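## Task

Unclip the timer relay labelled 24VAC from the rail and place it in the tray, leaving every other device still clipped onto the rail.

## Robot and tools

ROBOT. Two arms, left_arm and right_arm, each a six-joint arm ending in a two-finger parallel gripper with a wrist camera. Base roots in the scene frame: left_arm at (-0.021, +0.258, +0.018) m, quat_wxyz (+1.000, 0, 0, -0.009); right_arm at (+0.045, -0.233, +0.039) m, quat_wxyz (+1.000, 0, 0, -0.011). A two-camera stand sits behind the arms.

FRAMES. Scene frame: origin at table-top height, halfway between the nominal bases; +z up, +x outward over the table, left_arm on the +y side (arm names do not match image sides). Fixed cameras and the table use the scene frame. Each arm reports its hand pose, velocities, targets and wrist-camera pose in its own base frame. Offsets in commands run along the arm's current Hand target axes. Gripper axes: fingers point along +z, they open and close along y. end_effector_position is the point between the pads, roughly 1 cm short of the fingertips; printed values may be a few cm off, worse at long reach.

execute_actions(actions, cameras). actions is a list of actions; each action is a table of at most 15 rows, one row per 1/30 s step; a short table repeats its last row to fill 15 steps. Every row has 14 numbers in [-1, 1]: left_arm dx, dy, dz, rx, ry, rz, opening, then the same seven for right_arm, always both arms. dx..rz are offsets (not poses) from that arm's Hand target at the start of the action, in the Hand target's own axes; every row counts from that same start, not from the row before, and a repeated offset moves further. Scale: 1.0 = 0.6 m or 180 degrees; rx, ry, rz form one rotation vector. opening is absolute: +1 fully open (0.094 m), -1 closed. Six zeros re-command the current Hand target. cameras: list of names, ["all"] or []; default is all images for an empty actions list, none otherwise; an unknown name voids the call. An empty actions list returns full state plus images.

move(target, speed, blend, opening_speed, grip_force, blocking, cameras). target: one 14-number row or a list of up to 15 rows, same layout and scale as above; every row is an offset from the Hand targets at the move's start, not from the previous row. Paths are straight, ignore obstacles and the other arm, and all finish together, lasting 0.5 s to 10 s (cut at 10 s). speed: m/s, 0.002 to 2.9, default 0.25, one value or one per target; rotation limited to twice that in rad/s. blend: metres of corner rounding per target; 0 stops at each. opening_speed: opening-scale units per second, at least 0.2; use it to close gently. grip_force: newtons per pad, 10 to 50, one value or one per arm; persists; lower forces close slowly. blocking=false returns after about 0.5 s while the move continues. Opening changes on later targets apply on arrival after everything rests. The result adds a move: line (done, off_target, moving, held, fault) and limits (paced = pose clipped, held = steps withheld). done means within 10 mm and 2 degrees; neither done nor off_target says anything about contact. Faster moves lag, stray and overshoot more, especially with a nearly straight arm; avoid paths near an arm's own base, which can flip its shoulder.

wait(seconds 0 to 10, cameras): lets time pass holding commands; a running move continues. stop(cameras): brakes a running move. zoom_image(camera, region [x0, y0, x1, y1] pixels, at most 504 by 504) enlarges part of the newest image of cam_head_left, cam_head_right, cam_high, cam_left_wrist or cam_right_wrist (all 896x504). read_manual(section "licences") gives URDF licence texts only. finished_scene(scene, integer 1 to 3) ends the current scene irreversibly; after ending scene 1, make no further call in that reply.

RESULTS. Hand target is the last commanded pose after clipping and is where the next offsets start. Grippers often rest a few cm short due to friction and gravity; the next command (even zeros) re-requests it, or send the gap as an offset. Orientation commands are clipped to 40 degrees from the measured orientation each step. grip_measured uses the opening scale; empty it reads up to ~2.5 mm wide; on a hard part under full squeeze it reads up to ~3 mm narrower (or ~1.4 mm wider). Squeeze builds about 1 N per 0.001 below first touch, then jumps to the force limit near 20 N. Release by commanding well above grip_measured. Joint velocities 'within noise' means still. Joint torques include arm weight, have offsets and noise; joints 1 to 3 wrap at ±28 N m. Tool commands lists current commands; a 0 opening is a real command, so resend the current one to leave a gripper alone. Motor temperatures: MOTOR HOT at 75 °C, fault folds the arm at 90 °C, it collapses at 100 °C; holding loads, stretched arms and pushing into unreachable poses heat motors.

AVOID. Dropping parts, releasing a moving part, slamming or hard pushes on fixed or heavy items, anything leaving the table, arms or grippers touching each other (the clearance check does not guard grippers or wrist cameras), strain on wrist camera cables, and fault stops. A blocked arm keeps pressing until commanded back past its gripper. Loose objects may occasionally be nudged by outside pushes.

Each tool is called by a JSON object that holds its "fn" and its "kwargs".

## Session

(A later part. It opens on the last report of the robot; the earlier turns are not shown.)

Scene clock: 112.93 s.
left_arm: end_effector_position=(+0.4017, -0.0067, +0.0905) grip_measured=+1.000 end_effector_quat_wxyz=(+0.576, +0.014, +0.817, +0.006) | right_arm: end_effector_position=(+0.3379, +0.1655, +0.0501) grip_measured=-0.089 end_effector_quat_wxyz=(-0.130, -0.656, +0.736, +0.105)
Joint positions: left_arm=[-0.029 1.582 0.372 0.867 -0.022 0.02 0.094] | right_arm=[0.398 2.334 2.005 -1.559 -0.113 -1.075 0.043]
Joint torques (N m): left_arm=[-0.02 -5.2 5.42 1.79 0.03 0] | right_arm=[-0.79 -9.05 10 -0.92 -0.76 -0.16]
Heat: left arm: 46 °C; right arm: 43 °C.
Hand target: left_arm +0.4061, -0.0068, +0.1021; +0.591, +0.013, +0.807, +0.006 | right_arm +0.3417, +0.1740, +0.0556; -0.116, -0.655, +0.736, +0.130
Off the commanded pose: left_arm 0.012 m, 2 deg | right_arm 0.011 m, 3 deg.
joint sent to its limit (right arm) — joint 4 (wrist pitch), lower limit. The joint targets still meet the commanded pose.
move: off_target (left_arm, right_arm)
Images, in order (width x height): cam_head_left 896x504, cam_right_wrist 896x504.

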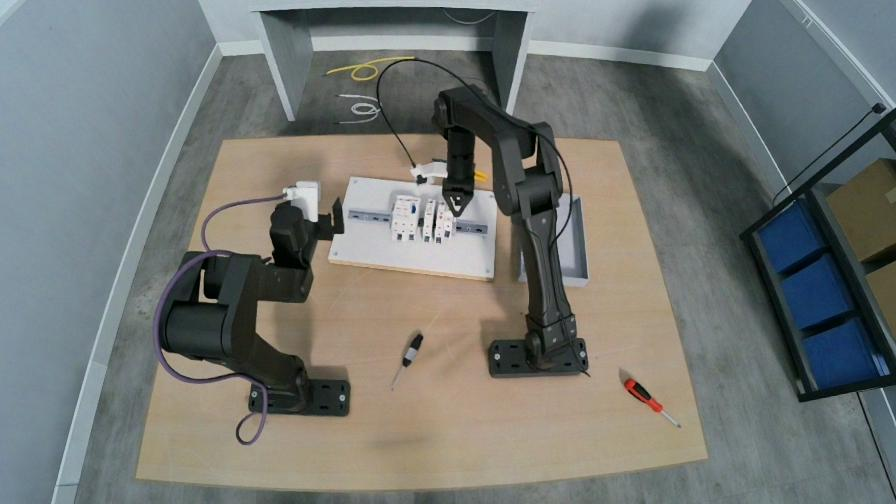

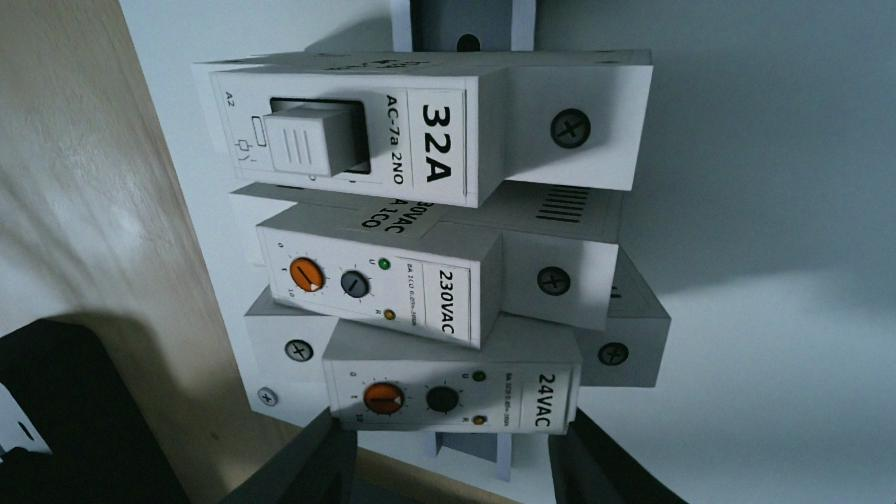

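{"fn": "move", "kwargs": {"target": [[0,0,0,0,0,0,1,-0.001,0.019,-0.082,0,0,0,-0.25],[0,0,0,0,0,0,1,0,0.069,-0.188,0.111,0,0,-0.25]], "speed": 0.08, "cameras": ["cam_right_wrist","cam_head_left","cam_high"]}}

Scene clock: 121.10 s.
left_arm: end_effector_position=(+0.4017, -0.0067, +0.0905) grip_measured=+1.000 end_effector_quat_wxyz=(+0.576, +0.014, +0.817, +0.006) | right_arm: end_effector_position=(+0.3428, +0.1727, +0.1608) grip_measured=-0.247 end_effector_quat_wxyz=(-0.001, -0.665, +0.747, +0.003)
Joint positions: left_arm=[-0.029 1.582 0.372 0.867 -0.022 0.02 0.094] | right_arm=[0.461 2.04 2.029 -1.564 -0.006 -0.992 0.035]
Joint torques (N m): left_arm=[-0.03 -5.22 5.42 1.79 0.03 0] | right_arm=[0.64 -10.45 8.13 -0.22 -0.01 0.01]
Heat: left arm: 46 °C; right arm: 43 °C.
Hand target: left_arm +0.4061, -0.0068, +0.1021; +0.591, +0.013, +0.807, +0.006 | right_arm +0.3414, +0.1741, +0.1758; +0.000, -0.665, +0.747, +0.000
Off the commanded pose: left_arm 0.012 m, 2 deg | right_arm 0.015 m, 0 deg.
joint sent to its limit (right arm) — joint 4 (wrist pitch), lower limit. The joint targets still meet the commanded pose.
move: off_target (left_arm, right_arm)
Images, in order (width x height): cam_head_left 896x504, cam_high 896x504, cam_right_wrist 896x504.

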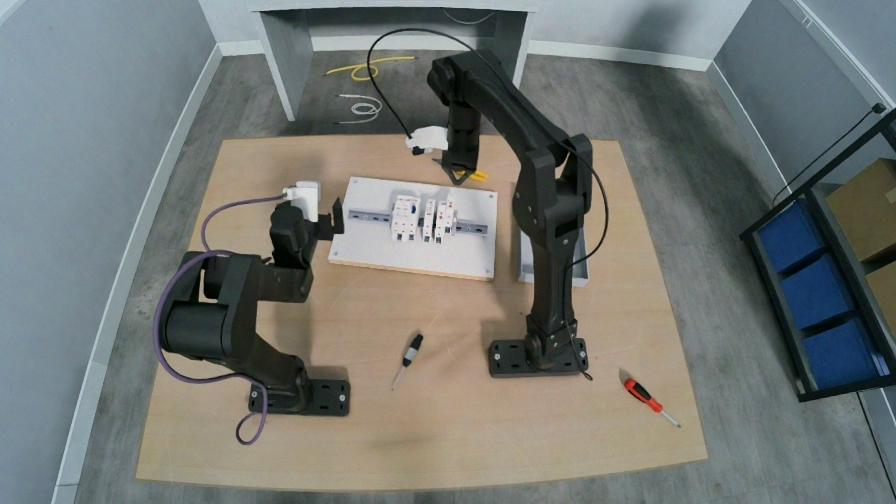

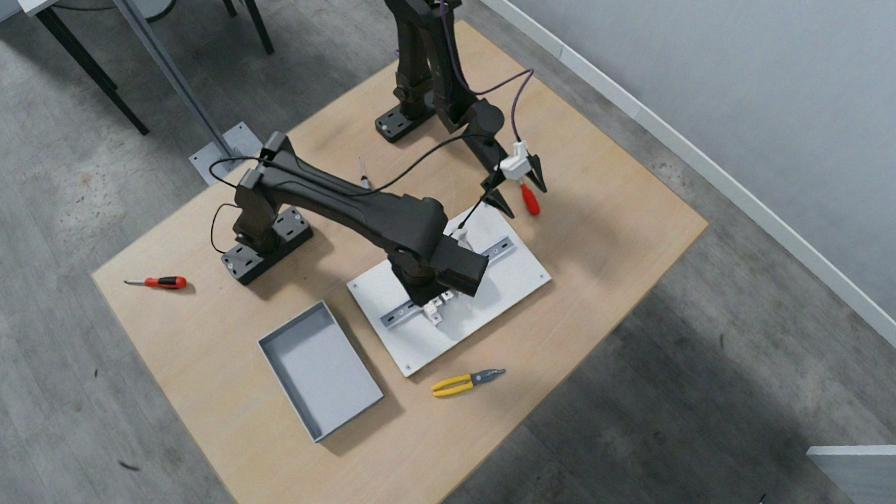

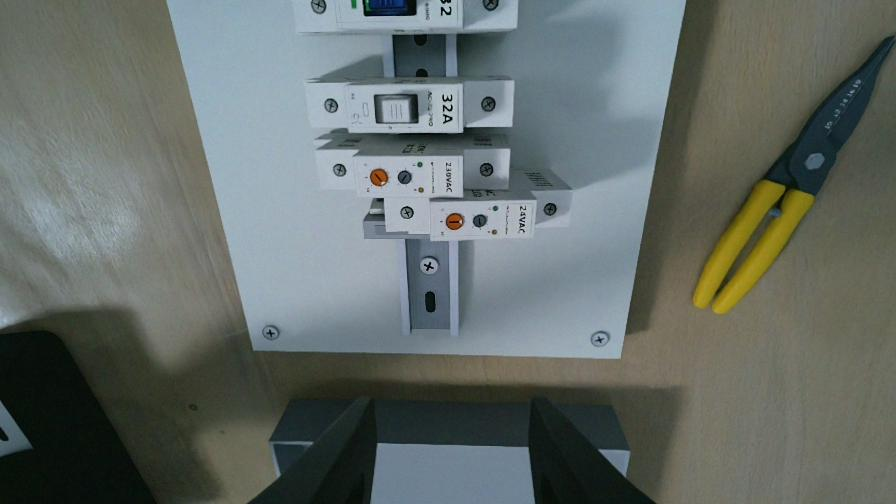

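{"fn": "zoom_image", "kwargs": {"camera": "cam_right_wrist", "region": [280, 60, 620, 350]}}

{"fn": "zoom_image", "kwargs": {"camera": "cam_head_left", "region": [390, 180, 490, 260]}}

Scaled by 1.482 from the camera's 896x504 image, which has a finer 1280x720 frame.

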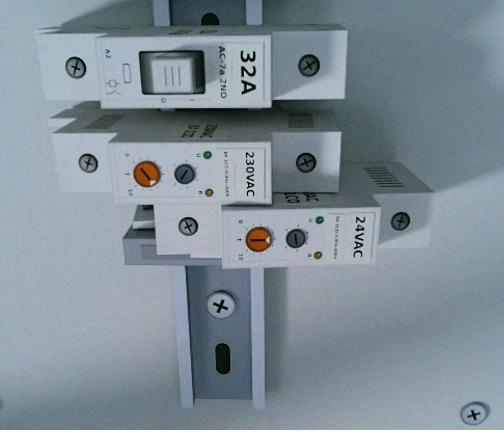

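Scaled by 5.040 from the camera's 896x504 image, which has a finer 1280x720 frame.

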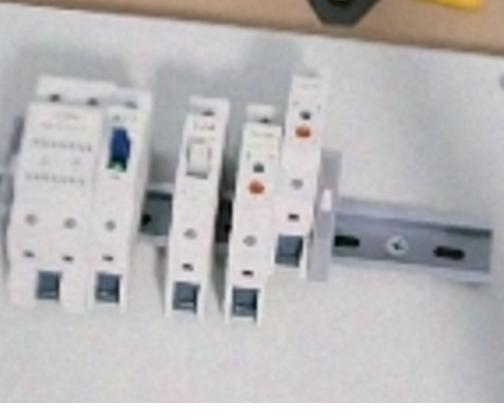

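{"fn": "move", "kwargs": {"target": [0,0,0,0,0,0,1,-0.001,-0.024,0.185,0,0,0,1], "speed": 0.1, "cameras": ["cam_right_wrist"]}}

Scene clock: 131.67 s.
left_arm: end_effector_position=(+0.4017, -0.0067, +0.0905) grip_measured=+1.000 end_effector_quat_wxyz=(+0.576, +0.014, +0.817, +0.006) | right_arm: end_effector_position=(+0.3560, +0.1770, +0.0735) grip_measured=+0.997 end_effector_quat_wxyz=(+0.008, -0.665, +0.747, +0.000)
Joint positions: left_arm=[-0.029 1.582 0.372 0.867 -0.022 0.02 0.094] | right_arm=[0.457 2.056 1.703 -1.202 -0.004 -0.997 0.094]
Joint torques (N m): left_arm=[-0.02 -5.22 5.42 1.79 0.02 -0.01] | right_arm=[-0.65 -7.71 5.29 0.03 -0.01 -0.09]
Heat: left arm: 46 °C; right arm: 43 °C.
Hand target: left_arm +0.4061, -0.0068, +0.1021; +0.591, +0.013, +0.807, +0.006 | right_arm +0.3557, +0.1730, +0.0647; +0.000, -0.665, +0.747, +0.000
Off the commanded pose: left_arm 0.012 m, 2 deg | right_arm 0.010 m, 1 deg.
move: off_target (left_arm)
Images, in order (width x height): cam_right_wrist 896x504.

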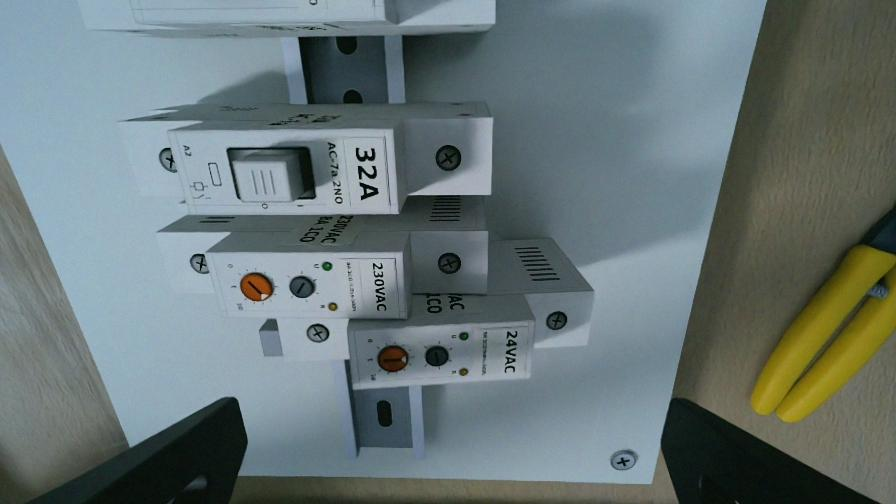

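{"fn": "move", "kwargs": {"target": [0,0,0,0,0,0,1,0.007,0.004,0.047,0,0,0,1], "speed": 0.06, "cameras": ["cam_right_wrist"]}}

{"fn": "move", "kwargs": {"target": [0,0,0,0,0,0,1,0,0,0,0,0,0,-0.5], "opening_speed": 0.4, "cameras": ["cam_right_wrist"]}}

Scene clock: 138.20 s.
left_arm: end_effector_position=(+0.4017, -0.0067, +0.0905) grip_measured=+1.000 end_effector_quat_wxyz=(+0.576, +0.014, +0.817, +0.006) | right_arm: end_effector_position=(+0.3544, +0.1737, +0.0467) grip_measured=+0.997 end_effector_quat_wxyz=(+0.010, -0.665, +0.747, -0.001)
Joint positions: left_arm=[-0.029 1.582 0.372 0.867 -0.022 0.02 0.094] | right_arm=[0.451 2.057 1.598 -1.091 -0.004 -1.003 0.094]
Joint torques (N m): left_arm=[-0.02 -5.2 5.42 1.79 0.02 0] | right_arm=[-0.64 -7.42 5.01 0.11 0 -0.08]
Heat: left arm: 45 °C; right arm: 43 °C.
Hand target: left_arm +0.4061, -0.0068, +0.1021; +0.591, +0.013, +0.807, +0.006 | right_arm +0.3527, +0.1692, +0.0365; -0.001, -0.665, +0.747, +0.001
Off the commanded pose: left_arm 0.012 m, 2 deg | right_arm 0.011 m, 1 deg.
move: off_target (left_arm, right_arm)
Images, in order (width x height): cam_right_wrist 896x504.

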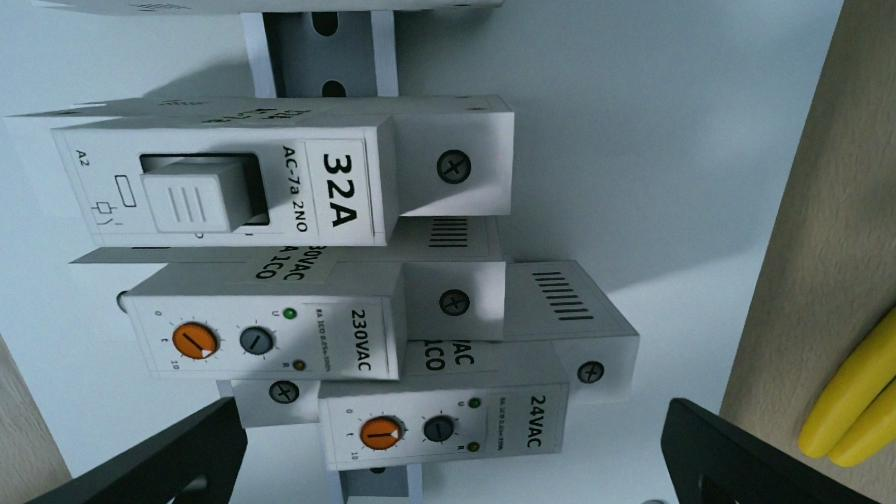

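Scene clock: 142.17 s.
left_arm: end_effector_position=(+0.4017, -0.0067, +0.0905) grip_measured=+1.000 end_effector_quat_wxyz=(+0.576, +0.014, +0.817, +0.006) | right_arm: end_effector_position=(+0.3527, +0.1729, +0.0467) grip_measured=+0.378 end_effector_quat_wxyz=(+0.007, -0.665, +0.746, +0.000)
Joint positions: left_arm=[-0.029 1.582 0.372 0.867 -0.022 0.02 0.094] | right_arm=[0.451 2.057 1.598 -1.099 -0.004 -1.005 0.065]
Joint torques (N m): left_arm=[-0.03 -5.22 5.41 1.79 0.03 0] | right_arm=[-0.64 -7.43 5 0.13 -0.01 -0.06]
Heat: left arm: 45 °C; right arm: 42 °C.
Hand target: left_arm +0.4061, -0.0068, +0.1021; +0.591, +0.013, +0.807, +0.006 | right_arm +0.3527, +0.1691, +0.0365; -0.001, -0.665, +0.747, +0.001
Off the commanded pose: left_arm 0.012 m, 2 deg | right_arm 0.011 m, 1 deg.
move: off_target (left_arm, right_arm)
Images, in order (width x height): cam_right_wrist 896x504.

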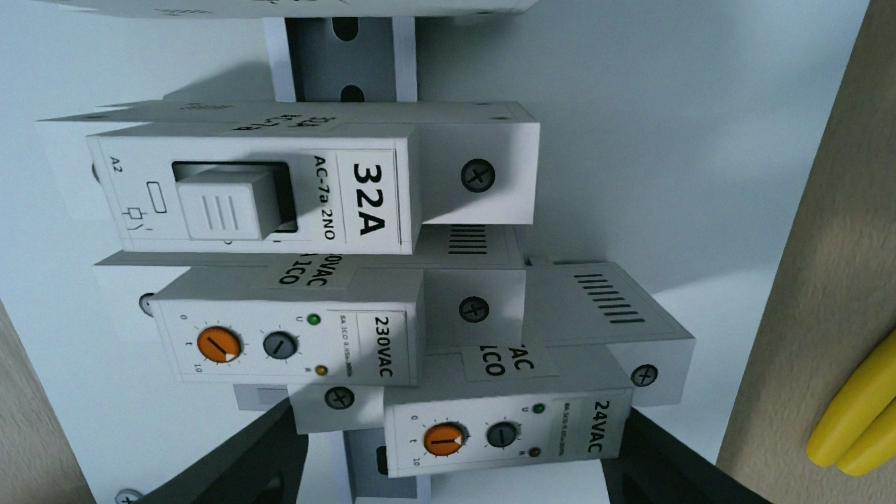

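{"fn": "move", "kwargs": {"target": [[0,0,0,0,0,0,1,0,0,0,0,0,0,1],[0,0,0,0,0,0,1,0,-0.001,-0.025,-0.022,0,0,1]], "speed": 0.06, "cameras": ["cam_right_wrist"]}}

Scene clock: 148.23 s.
left_arm: end_effector_position=(+0.4017, -0.0067, +0.0905) grip_measured=+1.000 end_effector_quat_wxyz=(+0.576, +0.014, +0.817, +0.006) | right_arm: end_effector_position=(+0.3496, +0.1667, +0.0508) grip_measured=+0.998 end_effector_quat_wxyz=(-0.025, -0.664, +0.747, +0.018)
Joint positions: left_arm=[-0.029 1.582 0.372 0.867 -0.022 0.02 0.094] | right_arm=[0.433 2.102 1.682 -1.208 -0.02 -1.021 0.094]
Joint torques (N m): left_arm=[-0.03 -5.22 5.41 1.79 0.03 0] | right_arm=[-0.57 -7.5 9.21 -0.32 -0.25 -0.08]
Heat: left arm: 45 °C; right arm: 42 °C.
Hand target: left_arm +0.4061, -0.0068, +0.1021; +0.591, +0.013, +0.807, +0.006 | right_arm +0.3534, +0.1691, +0.0515; -0.023, -0.664, +0.747, +0.026
Off the commanded pose: left_arm 0.012 m, 2 deg | right_arm 0.004 m, 1 deg.
move: off_target (left_arm)
Images, in order (width x height): cam_right_wrist 896x504.

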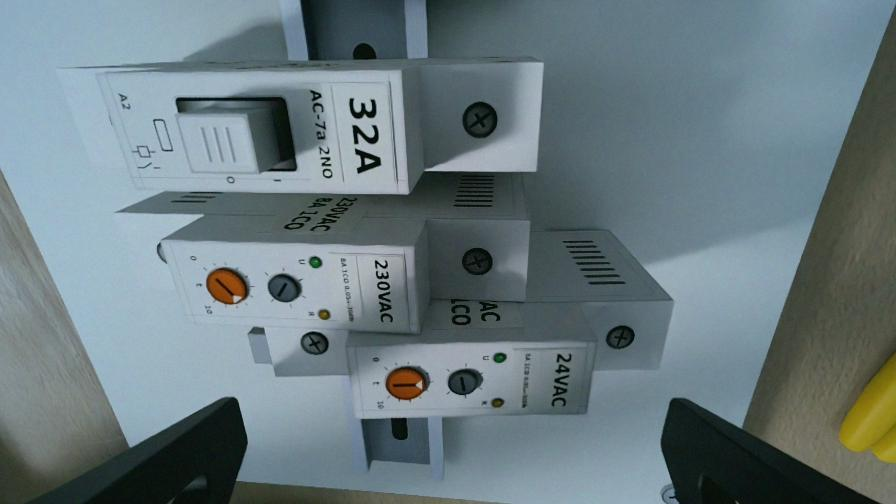

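{"fn": "move", "kwargs": {"target": [0,0,0,0,0,0,1,-0.009,-0.004,0.011,0,0,0,1], "speed": 0.06, "cameras": ["cam_right_wrist"]}}

{"fn": "move", "kwargs": {"target": [0,0,0,0,0,0,1,0,0,0,0,0,0,-1], "opening_speed": 0.4, "cameras": ["cam_right_wrist"]}}

Scene clock: 152.33 s.
left_arm: end_effector_position=(+0.4017, -0.0067, +0.0905) grip_measured=+1.000 end_effector_quat_wxyz=(+0.576, +0.014, +0.817, +0.006) | right_arm: end_effector_position=(+0.3503, +0.1672, +0.0442) grip_measured=+0.998 end_effector_quat_wxyz=(-0.032, -0.664, +0.747, +0.020)
Joint positions: left_arm=[-0.029 1.582 0.372 0.867 -0.022 0.02 0.094] | right_arm=[0.433 2.126 1.69 -1.208 -0.02 -1.021 0.094]
Joint torques (N m): left_arm=[-0.03 -5.22 5.41 1.79 0.02 0] | right_arm=[0.21 -7.68 9.16 -0.23 -0.26 0.01]
Heat: left arm: 45 °C; right arm: 43 °C.
Hand target: left_arm +0.4061, -0.0068, +0.1021; +0.591, +0.013, +0.807, +0.006 | right_arm +0.3559, +0.1743, +0.0448; -0.023, -0.664, +0.747, +0.026
Off the commanded pose: left_arm 0.012 m, 2 deg | right_arm 0.009 m, 1 deg.
move: off_target (left_arm)
Images, in order (width x height): cam_right_wrist 896x504.

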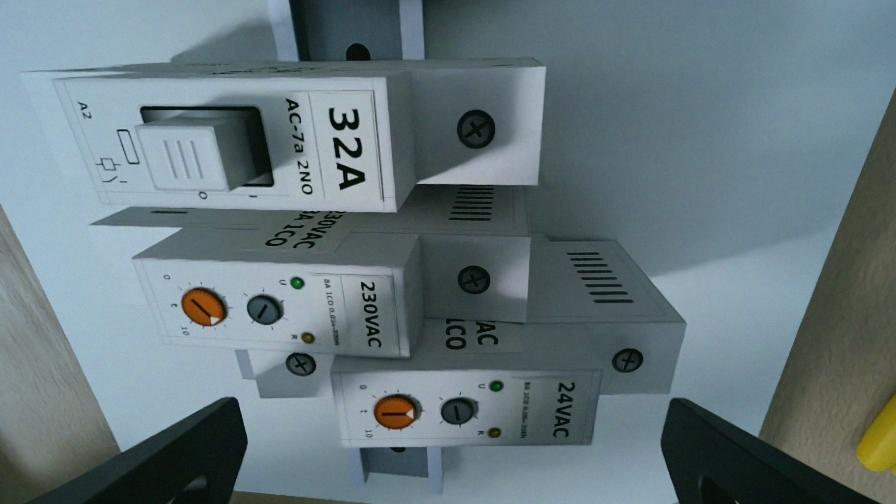

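Scene clock: 157.53 s.
left_arm: end_effector_position=(+0.4017, -0.0067, +0.0905) grip_measured=+1.000 end_effector_quat_wxyz=(+0.576, +0.014, +0.817, +0.006) | right_arm: end_effector_position=(+0.3502, +0.1672, +0.0442) grip_measured=-0.081 end_effector_quat_wxyz=(-0.032, -0.664, +0.747, +0.020)
Joint positions: left_arm=[-0.029 1.582 0.372 0.867 -0.022 0.02 0.094] | right_arm=[0.433 2.126 1.69 -1.208 -0.021 -1.021 0.043]
Joint torques (N m): left_arm=[-0.02 -5.2 5.42 1.79 0.03 -0.01] | right_arm=[0.2 -7.69 9.17 -0.23 -0.26 0]
Heat: left arm: 46 °C; right arm: 43 °C.
Hand target: left_arm +0.4061, -0.0068, +0.1021; +0.591, +0.013, +0.807, +0.006 | right_arm +0.3559, +0.1743, +0.0448; -0.023, -0.664, +0.747, +0.026
Off the commanded pose: left_arm 0.012 m, 2 deg | right_arm 0.009 m, 1 deg.
move: off_target (left_arm)
Images, in order (width x height): cam_right_wrist 896x504.

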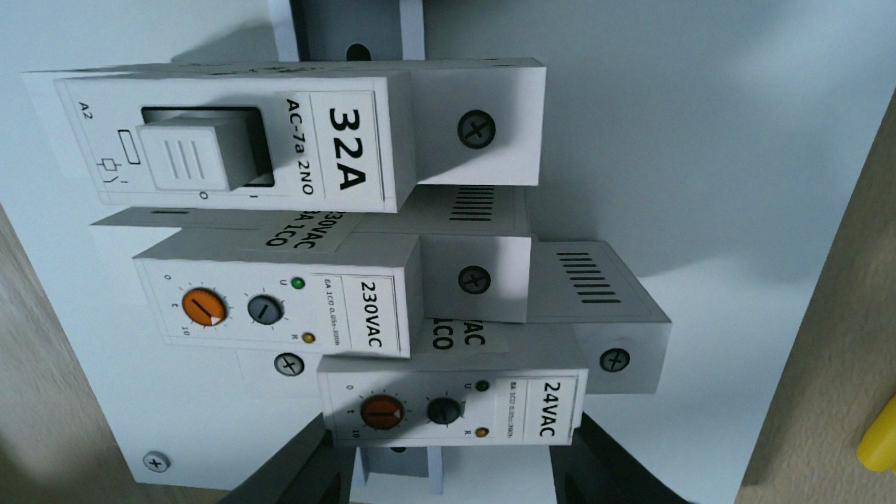

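{"fn": "move", "kwargs": {"target": [0,0,0,0,0,0,1,0.008,0,-0.07,0,0,0,-1], "speed": 0.04, "cameras": ["cam_right_wrist","cam_head_left"]}}

Scene clock: 161.27 s.
left_arm: end_effector_position=(+0.4017, -0.0067, +0.0905) grip_measured=+1.000 end_effector_quat_wxyz=(+0.576, +0.014, +0.817, +0.006) | right_arm: end_effector_position=(+0.3536, +0.1668, +0.0782) grip_measured=-0.081 end_effector_quat_wxyz=(-0.035, -0.664, +0.746, +0.021)
Joint positions: left_arm=[-0.029 1.582 0.372 0.867 -0.022 0.02 0.094] | right_arm=[0.429 2.126 1.826 -1.35 -0.021 -1.027 0.043]
Joint torques (N m): left_arm=[-0.02 -5.22 5.41 1.79 0.03 0] | right_arm=[-0.62 -9.05 9.51 -0.4 -0.25 -0.08]
Heat: left arm: 46 °C; right arm: 43 °C.
Hand target: left_arm +0.4061, -0.0068, +0.1021; +0.591, +0.013, +0.807, +0.006 | right_arm +0.3582, +0.1691, +0.0867; -0.024, -0.664, +0.746, +0.026
Off the commanded pose: left_arm 0.012 m, 2 deg | right_arm 0.010 m, 1 deg.
move: off_target (left_arm)
Images, in order (width x height): cam_head_left 896x504, cam_right_wrist 896x504.

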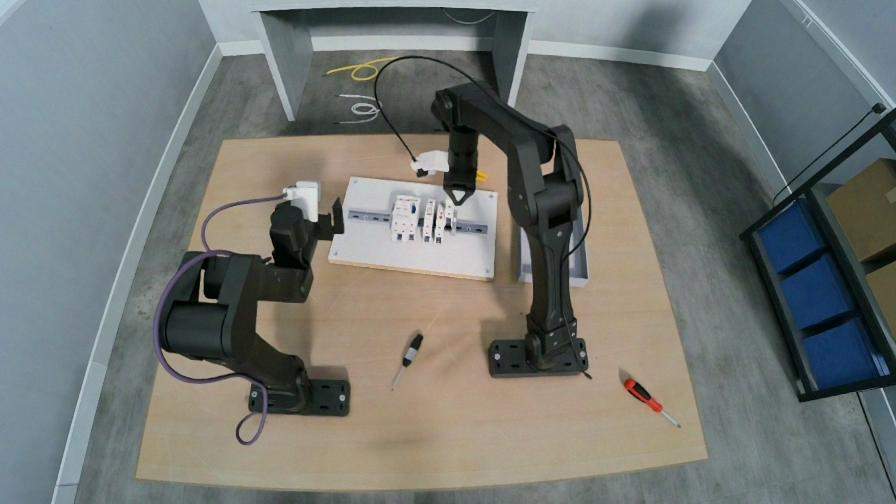

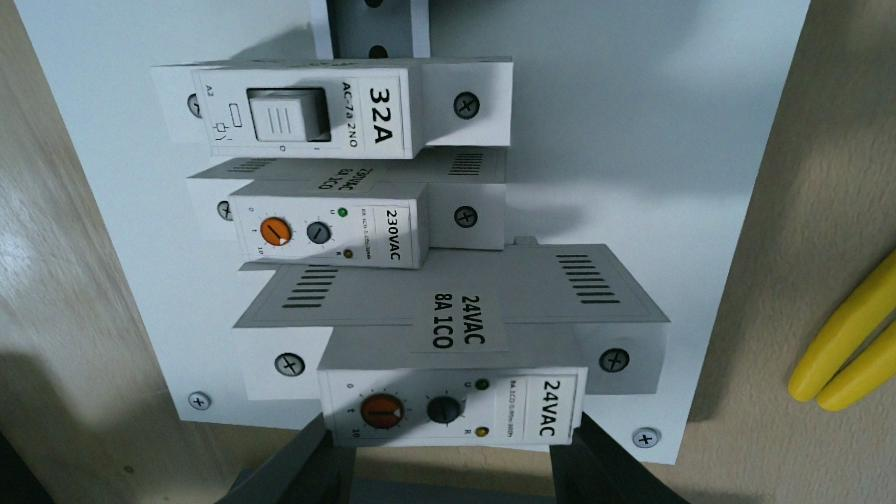

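{"fn": "move", "kwargs": {"target": [[0,0,0,0,0,0,1,0,0.007,-0.1,0,0,0,-1],[0,0,0,0,0,0,1,0.472,0.028,-0.099,0.015,0,0,-1]], "speed": 0.15, "blend": [0.02,0], "cameras": ["cam_right_wrist","cam_head_left","cam_high","cam_head_right"]}}

Scene clock: 173.10 s.
left_arm: end_effector_position=(+0.4017, -0.0067, +0.0905) grip_measured=+1.000 end_effector_quat_wxyz=(+0.576, +0.014, +0.817, +0.006) | right_arm: end_effector_position=(+0.3125, -0.1117, +0.1413) grip_measured=-0.081 end_effector_quat_wxyz=(-0.016, -0.662, +0.750, +0.017)
Joint positions: left_arm=[-0.029 1.582 0.372 0.867 -0.022 0.02 0.094] | right_arm=[-0.34 1.846 1.682 -1.451 0.011 -1.786 0.043]
Joint torques (N m): left_arm=[-0.02 -5.2 5.42 1.79 0.03 0] | right_arm=[-0.08 -8.59 6.27 -0.13 -0.11 -0.1]
Heat: left arm: 46 °C; right arm: 43 °C.
Hand target: left_arm +0.4061, -0.0068, +0.1021; +0.591, +0.013, +0.807, +0.006 | right_arm +0.3129, -0.1107, +0.1471; -0.008, -0.665, +0.747, +0.009
Off the commanded pose: left_arm 0.012 m, 2 deg | right_arm 0.006 m, 1 deg.
move: off_target (left_arm)
Images, in order (width x height): cam_head_left 896x504, cam_head_right 896x504, cam_high 896x504, cam_right_wrist 896x504.

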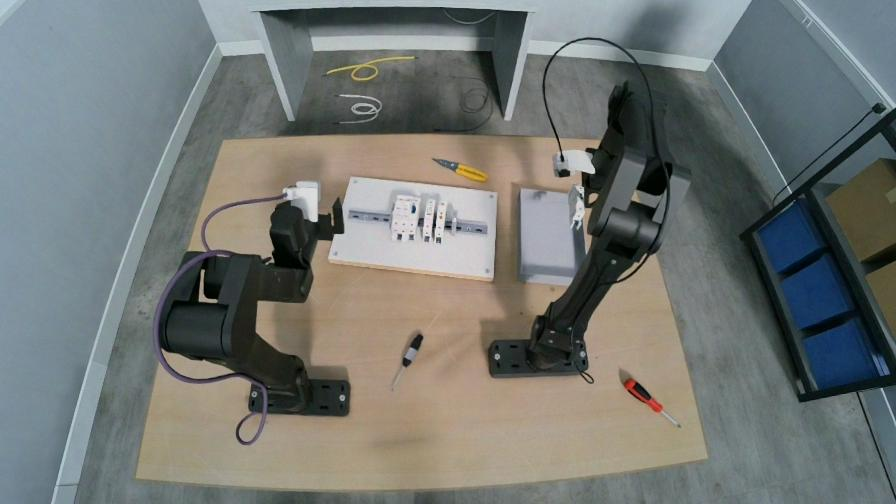

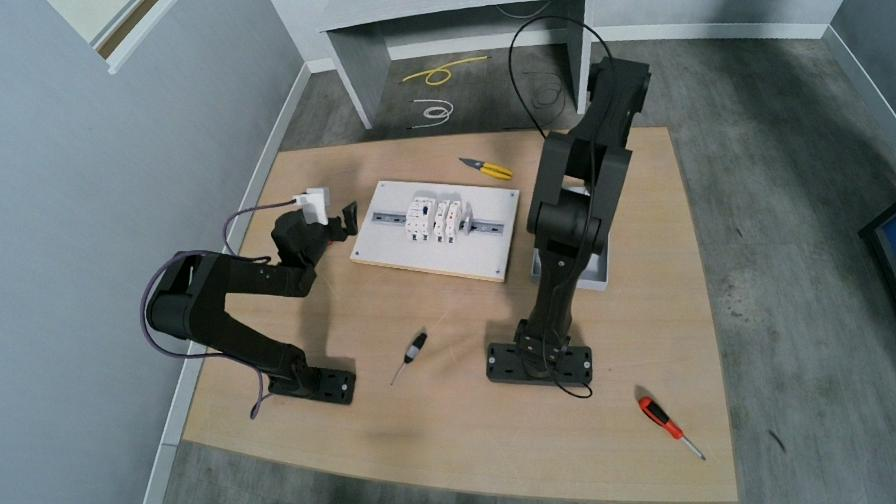

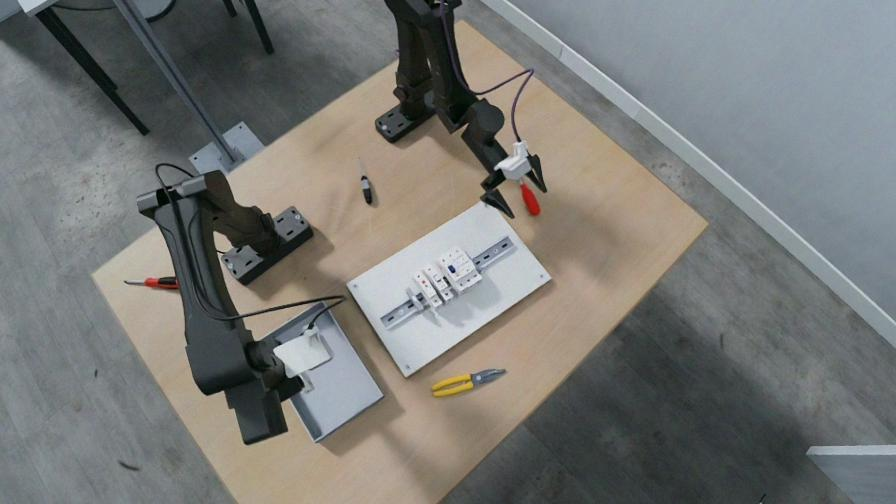

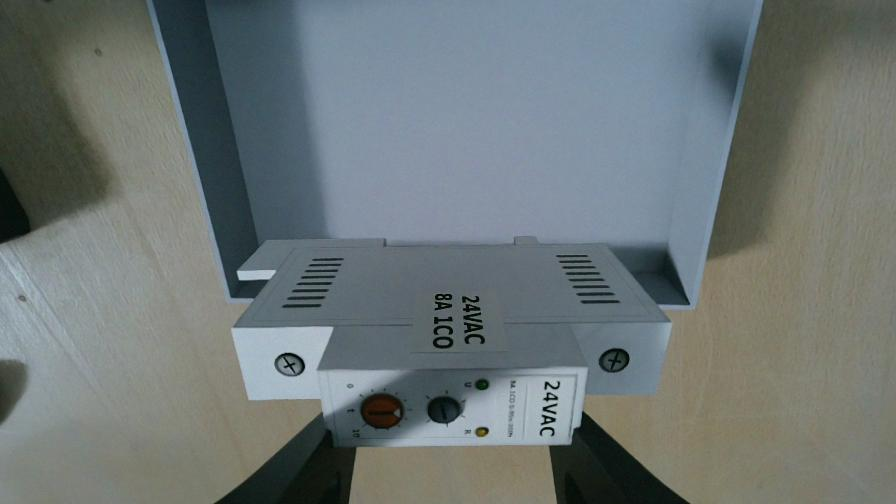

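{"fn": "move", "kwargs": {"target": [[0,0,0,0,0,0,1,-0.037,-0.004,0.0,0,0,0,-1],[0,0,0,0,0,0,1,-0.037,-0.004,0.165,0,0,0,-1]], "speed": 0.1, "cameras": ["cam_right_wrist","cam_head_left"]}}

{"fn": "zoom_image", "kwargs": {"camera": "cam_head_left", "region": [500, 150, 640, 300]}}

Scene clock: 182.73 s.
left_arm: end_effector_position=(+0.4017, -0.0067, +0.0905) grip_measured=+1.000 end_effector_quat_wxyz=(+0.576, +0.014, +0.817, +0.006) | right_arm: end_effector_position=(+0.3188, -0.0919, +0.0545) grip_measured=-0.081 end_effector_quat_wxyz=(-0.006, -0.666, +0.746, -0.001)
Joint positions: left_arm=[-0.029 1.582 0.372 0.867 -0.022 0.02 0.094] | right_arm=[-0.277 1.84 1.327 -1.063 0.011 -1.735 0.043]
Joint torques (N m): left_arm=[-0.02 -5.22 5.42 1.79 0.02 0] | right_arm=[0.17 -6.28 5 -0.06 -0.13 0.06]
Heat: left arm: 46 °C; right arm: 42 °C.
Hand target: left_arm +0.4061, -0.0068, +0.1021; +0.591, +0.013, +0.807, +0.006 | right_arm +0.3156, -0.0887, +0.0482; -0.008, -0.665, +0.747, +0.009
Off the commanded pose: left_arm 0.012 m, 2 deg | right_arm 0.008 m, 1 deg.
move: off_target (left_arm)
Images, in order (width x height): cam_head_left 896x504, cam_right_wrist 896x504.

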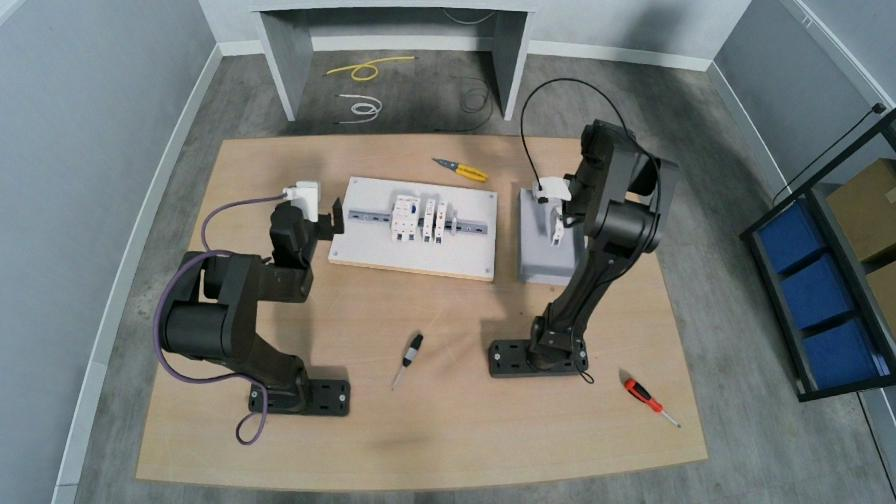

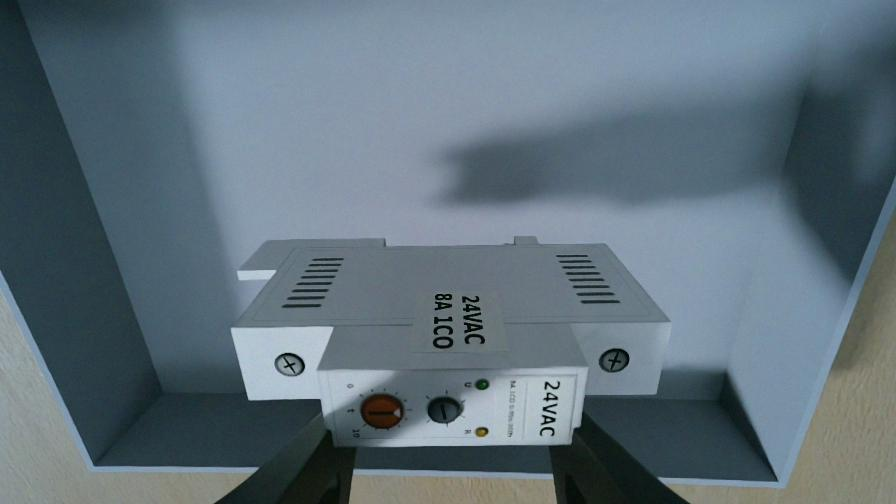

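Scaled by 3.360 from the camera's 896x504 image, which has a finer 1280x720 frame.

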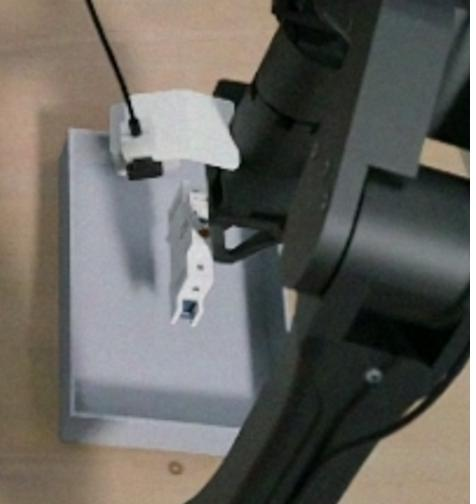

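{"fn": "move", "kwargs": {"target": [[0,0,0,0,0,0,1,-0.025,0,0.0,0,0,0,-1],[0,0,0,0,0,0,1,-0.025,0,0.038,0,0,0,-1]], "speed": 0.05}}

{"fn": "move", "kwargs": {"target": [0,0,0,0,0,0,1,0,0,0.018,0,0,0,-1], "speed": 0.02, "cameras": ["cam_right_wrist","cam_head_left"]}}

Scene clock: 187.20 s.
left_arm: end_effector_position=(+0.4017, -0.0067, +0.0905) grip_measured=+1.000 end_effector_quat_wxyz=(+0.576, +0.014, +0.817, +0.006) | right_arm: end_effector_position=(+0.3204, -0.0778, +0.0323) grip_measured=-0.081 end_effector_quat_wxyz=(-0.006, -0.665, +0.747, -0.002)
Joint positions: left_arm=[-0.029 1.582 0.372 0.867 -0.022 0.02 0.094] | right_arm=[-0.235 1.858 1.257 -0.973 0.011 -1.691 0.043]
Joint torques (N m): left_arm=[-0.02 -5.22 5.42 1.79 0.02 0] | right_arm=[0.27 -6.11 4.86 -0.04 -0.14 0.06]
Heat: left arm: 46 °C; right arm: 42 °C.
Hand target: left_arm +0.4061, -0.0068, +0.1021; +0.591, +0.013, +0.807, +0.006 | right_arm +0.3169, -0.0737, +0.0254; -0.008, -0.665, +0.747, +0.009
Off the commanded pose: left_arm 0.012 m, 2 deg | right_arm 0.009 m, 1 deg.
move: off_target (left_arm)

Scene clock: 187.97 s.
left_arm: end_effector_position=(+0.4017, -0.0067, +0.0905) grip_measured=+1.000 end_effector_quat_wxyz=(+0.576, +0.014, +0.817, +0.006) | right_arm: end_effector_position=(+0.3195, -0.0776, +0.0234) grip_measured=-0.081 end_effector_quat_wxyz=(-0.006, -0.665, +0.747, -0.001)
Joint positions: left_arm=[-0.029 1.582 0.372 0.867 -0.022 0.02 0.094] | right_arm=[-0.235 1.869 1.235 -0.942 0.011 -1.691 0.043]
Joint torques (N m): left_arm=[-0.03 -5.22 5.42 1.79 0.03 0] | right_arm=[0.51 -5.93 4.46 0.08 -0.14 0.07]
Heat: left arm: 46 °C; right arm: 42 °C.
Hand target: left_arm +0.4061, -0.0068, +0.1021; +0.591, +0.013, +0.807, +0.006 | right_arm +0.3166, -0.0737, +0.0145; -0.008, -0.665, +0.747, +0.009
Off the commanded pose: left_arm 0.012 m, 2 deg | right_arm 0.010 m, 1 deg.
move: off_target (left_arm)
Images, in order (width x height): cam_head_left 896x504, cam_right_wrist 896x504.

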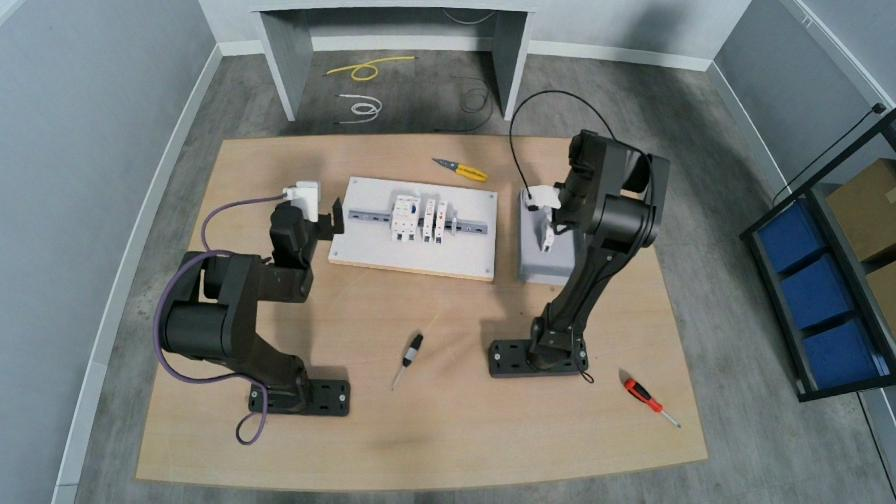

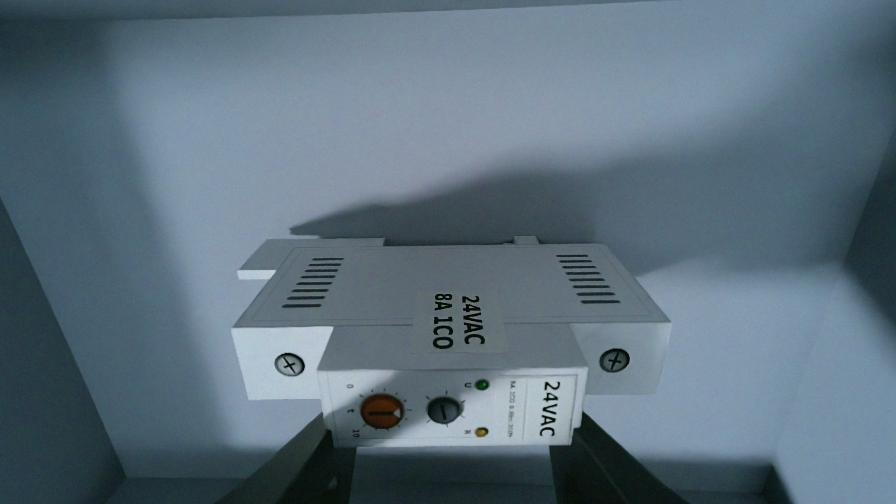

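{"fn": "move", "kwargs": {"target": [0,0,0,0,0,0,1,0,0,0.012,0,0,0,-1], "speed": 0.02}}

{"fn": "move", "kwargs": {"target": [0,0,0,0,0,0,1,0,0,0.012,0,0,0,-1], "speed": 0.02, "cameras": ["cam_right_wrist"]}}

Scene clock: 190.63 s.
left_arm: end_effector_position=(+0.4017, -0.0067, +0.0905) grip_measured=+1.000 end_effector_quat_wxyz=(+0.576, +0.014, +0.817, +0.006) | right_arm: end_effector_position=(+0.3192, -0.0775, +0.0226) grip_measured=-0.081 end_effector_quat_wxyz=(-0.006, -0.665, +0.747, -0.001)
Joint positions: left_arm=[-0.029 1.582 0.372 0.867 -0.022 0.02 0.094] | right_arm=[-0.235 1.869 1.231 -0.938 0.011 -1.691 0.043]
Joint torques (N m): left_arm=[-0.03 -5.22 5.42 1.79 0.02 -0.01] | right_arm=[0.35 -5.19 3.29 0.34 -0.14 0.06]
Heat: left arm: 46 °C; right arm: 42 °C.
Hand target: left_arm +0.4061, -0.0068, +0.1021; +0.591, +0.013, +0.807, +0.006 | right_arm +0.3164, -0.0737, +0.0073; -0.008, -0.665, +0.747, +0.009
Off the commanded pose: left_arm 0.012 m, 2 deg | right_arm 0.016 m, 1 deg.
move: off_target (left_arm, right_arm)

Scene clock: 191.33 s.
left_arm: end_effector_position=(+0.4017, -0.0067, +0.0905) grip_measured=+1.000 end_effector_quat_wxyz=(+0.576, +0.014, +0.817, +0.006) | right_arm: end_effector_position=(+0.3189, -0.0775, +0.0218) grip_measured=-0.081 end_effector_quat_wxyz=(-0.006, -0.665, +0.747, -0.001)
Joint positions: left_arm=[-0.029 1.582 0.372 0.867 -0.022 0.02 0.094] | right_arm=[-0.235 1.869 1.228 -0.935 0.011 -1.691 0.043]
Joint torques (N m): left_arm=[-0.02 -5.22 5.42 1.79 0.03 -0.01] | right_arm=[0.34 -4.52 2.14 0.59 -0.14 0.06]
Heat: left arm: 46 °C; right arm: 42 °C.
Hand target: left_arm +0.4061, -0.0068, +0.1021; +0.591, +0.013, +0.807, +0.006 | right_arm +0.3162, -0.0736, +0.0000; -0.008, -0.665, +0.747, +0.009
Off the commanded pose: left_arm 0.012 m, 2 deg | right_arm 0.022 m, 1 deg.
move: off_target (left_arm, right_arm)
Images, in order (width x height): cam_right_wrist 896x504.

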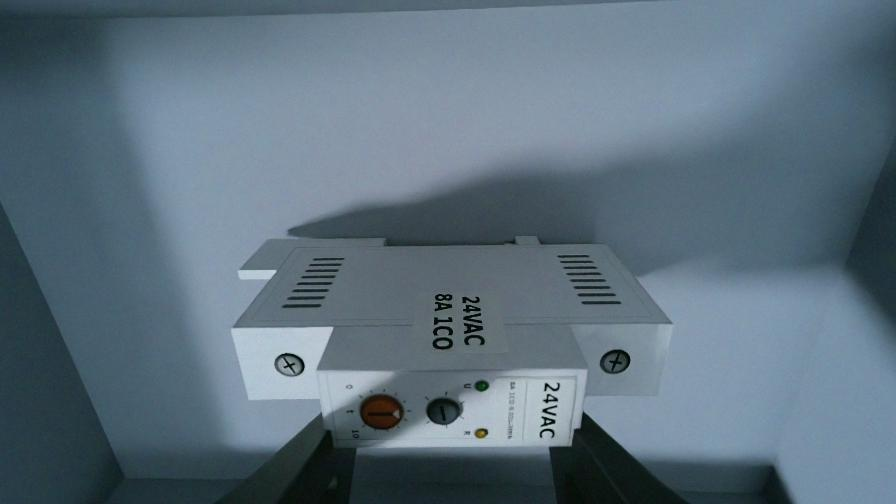

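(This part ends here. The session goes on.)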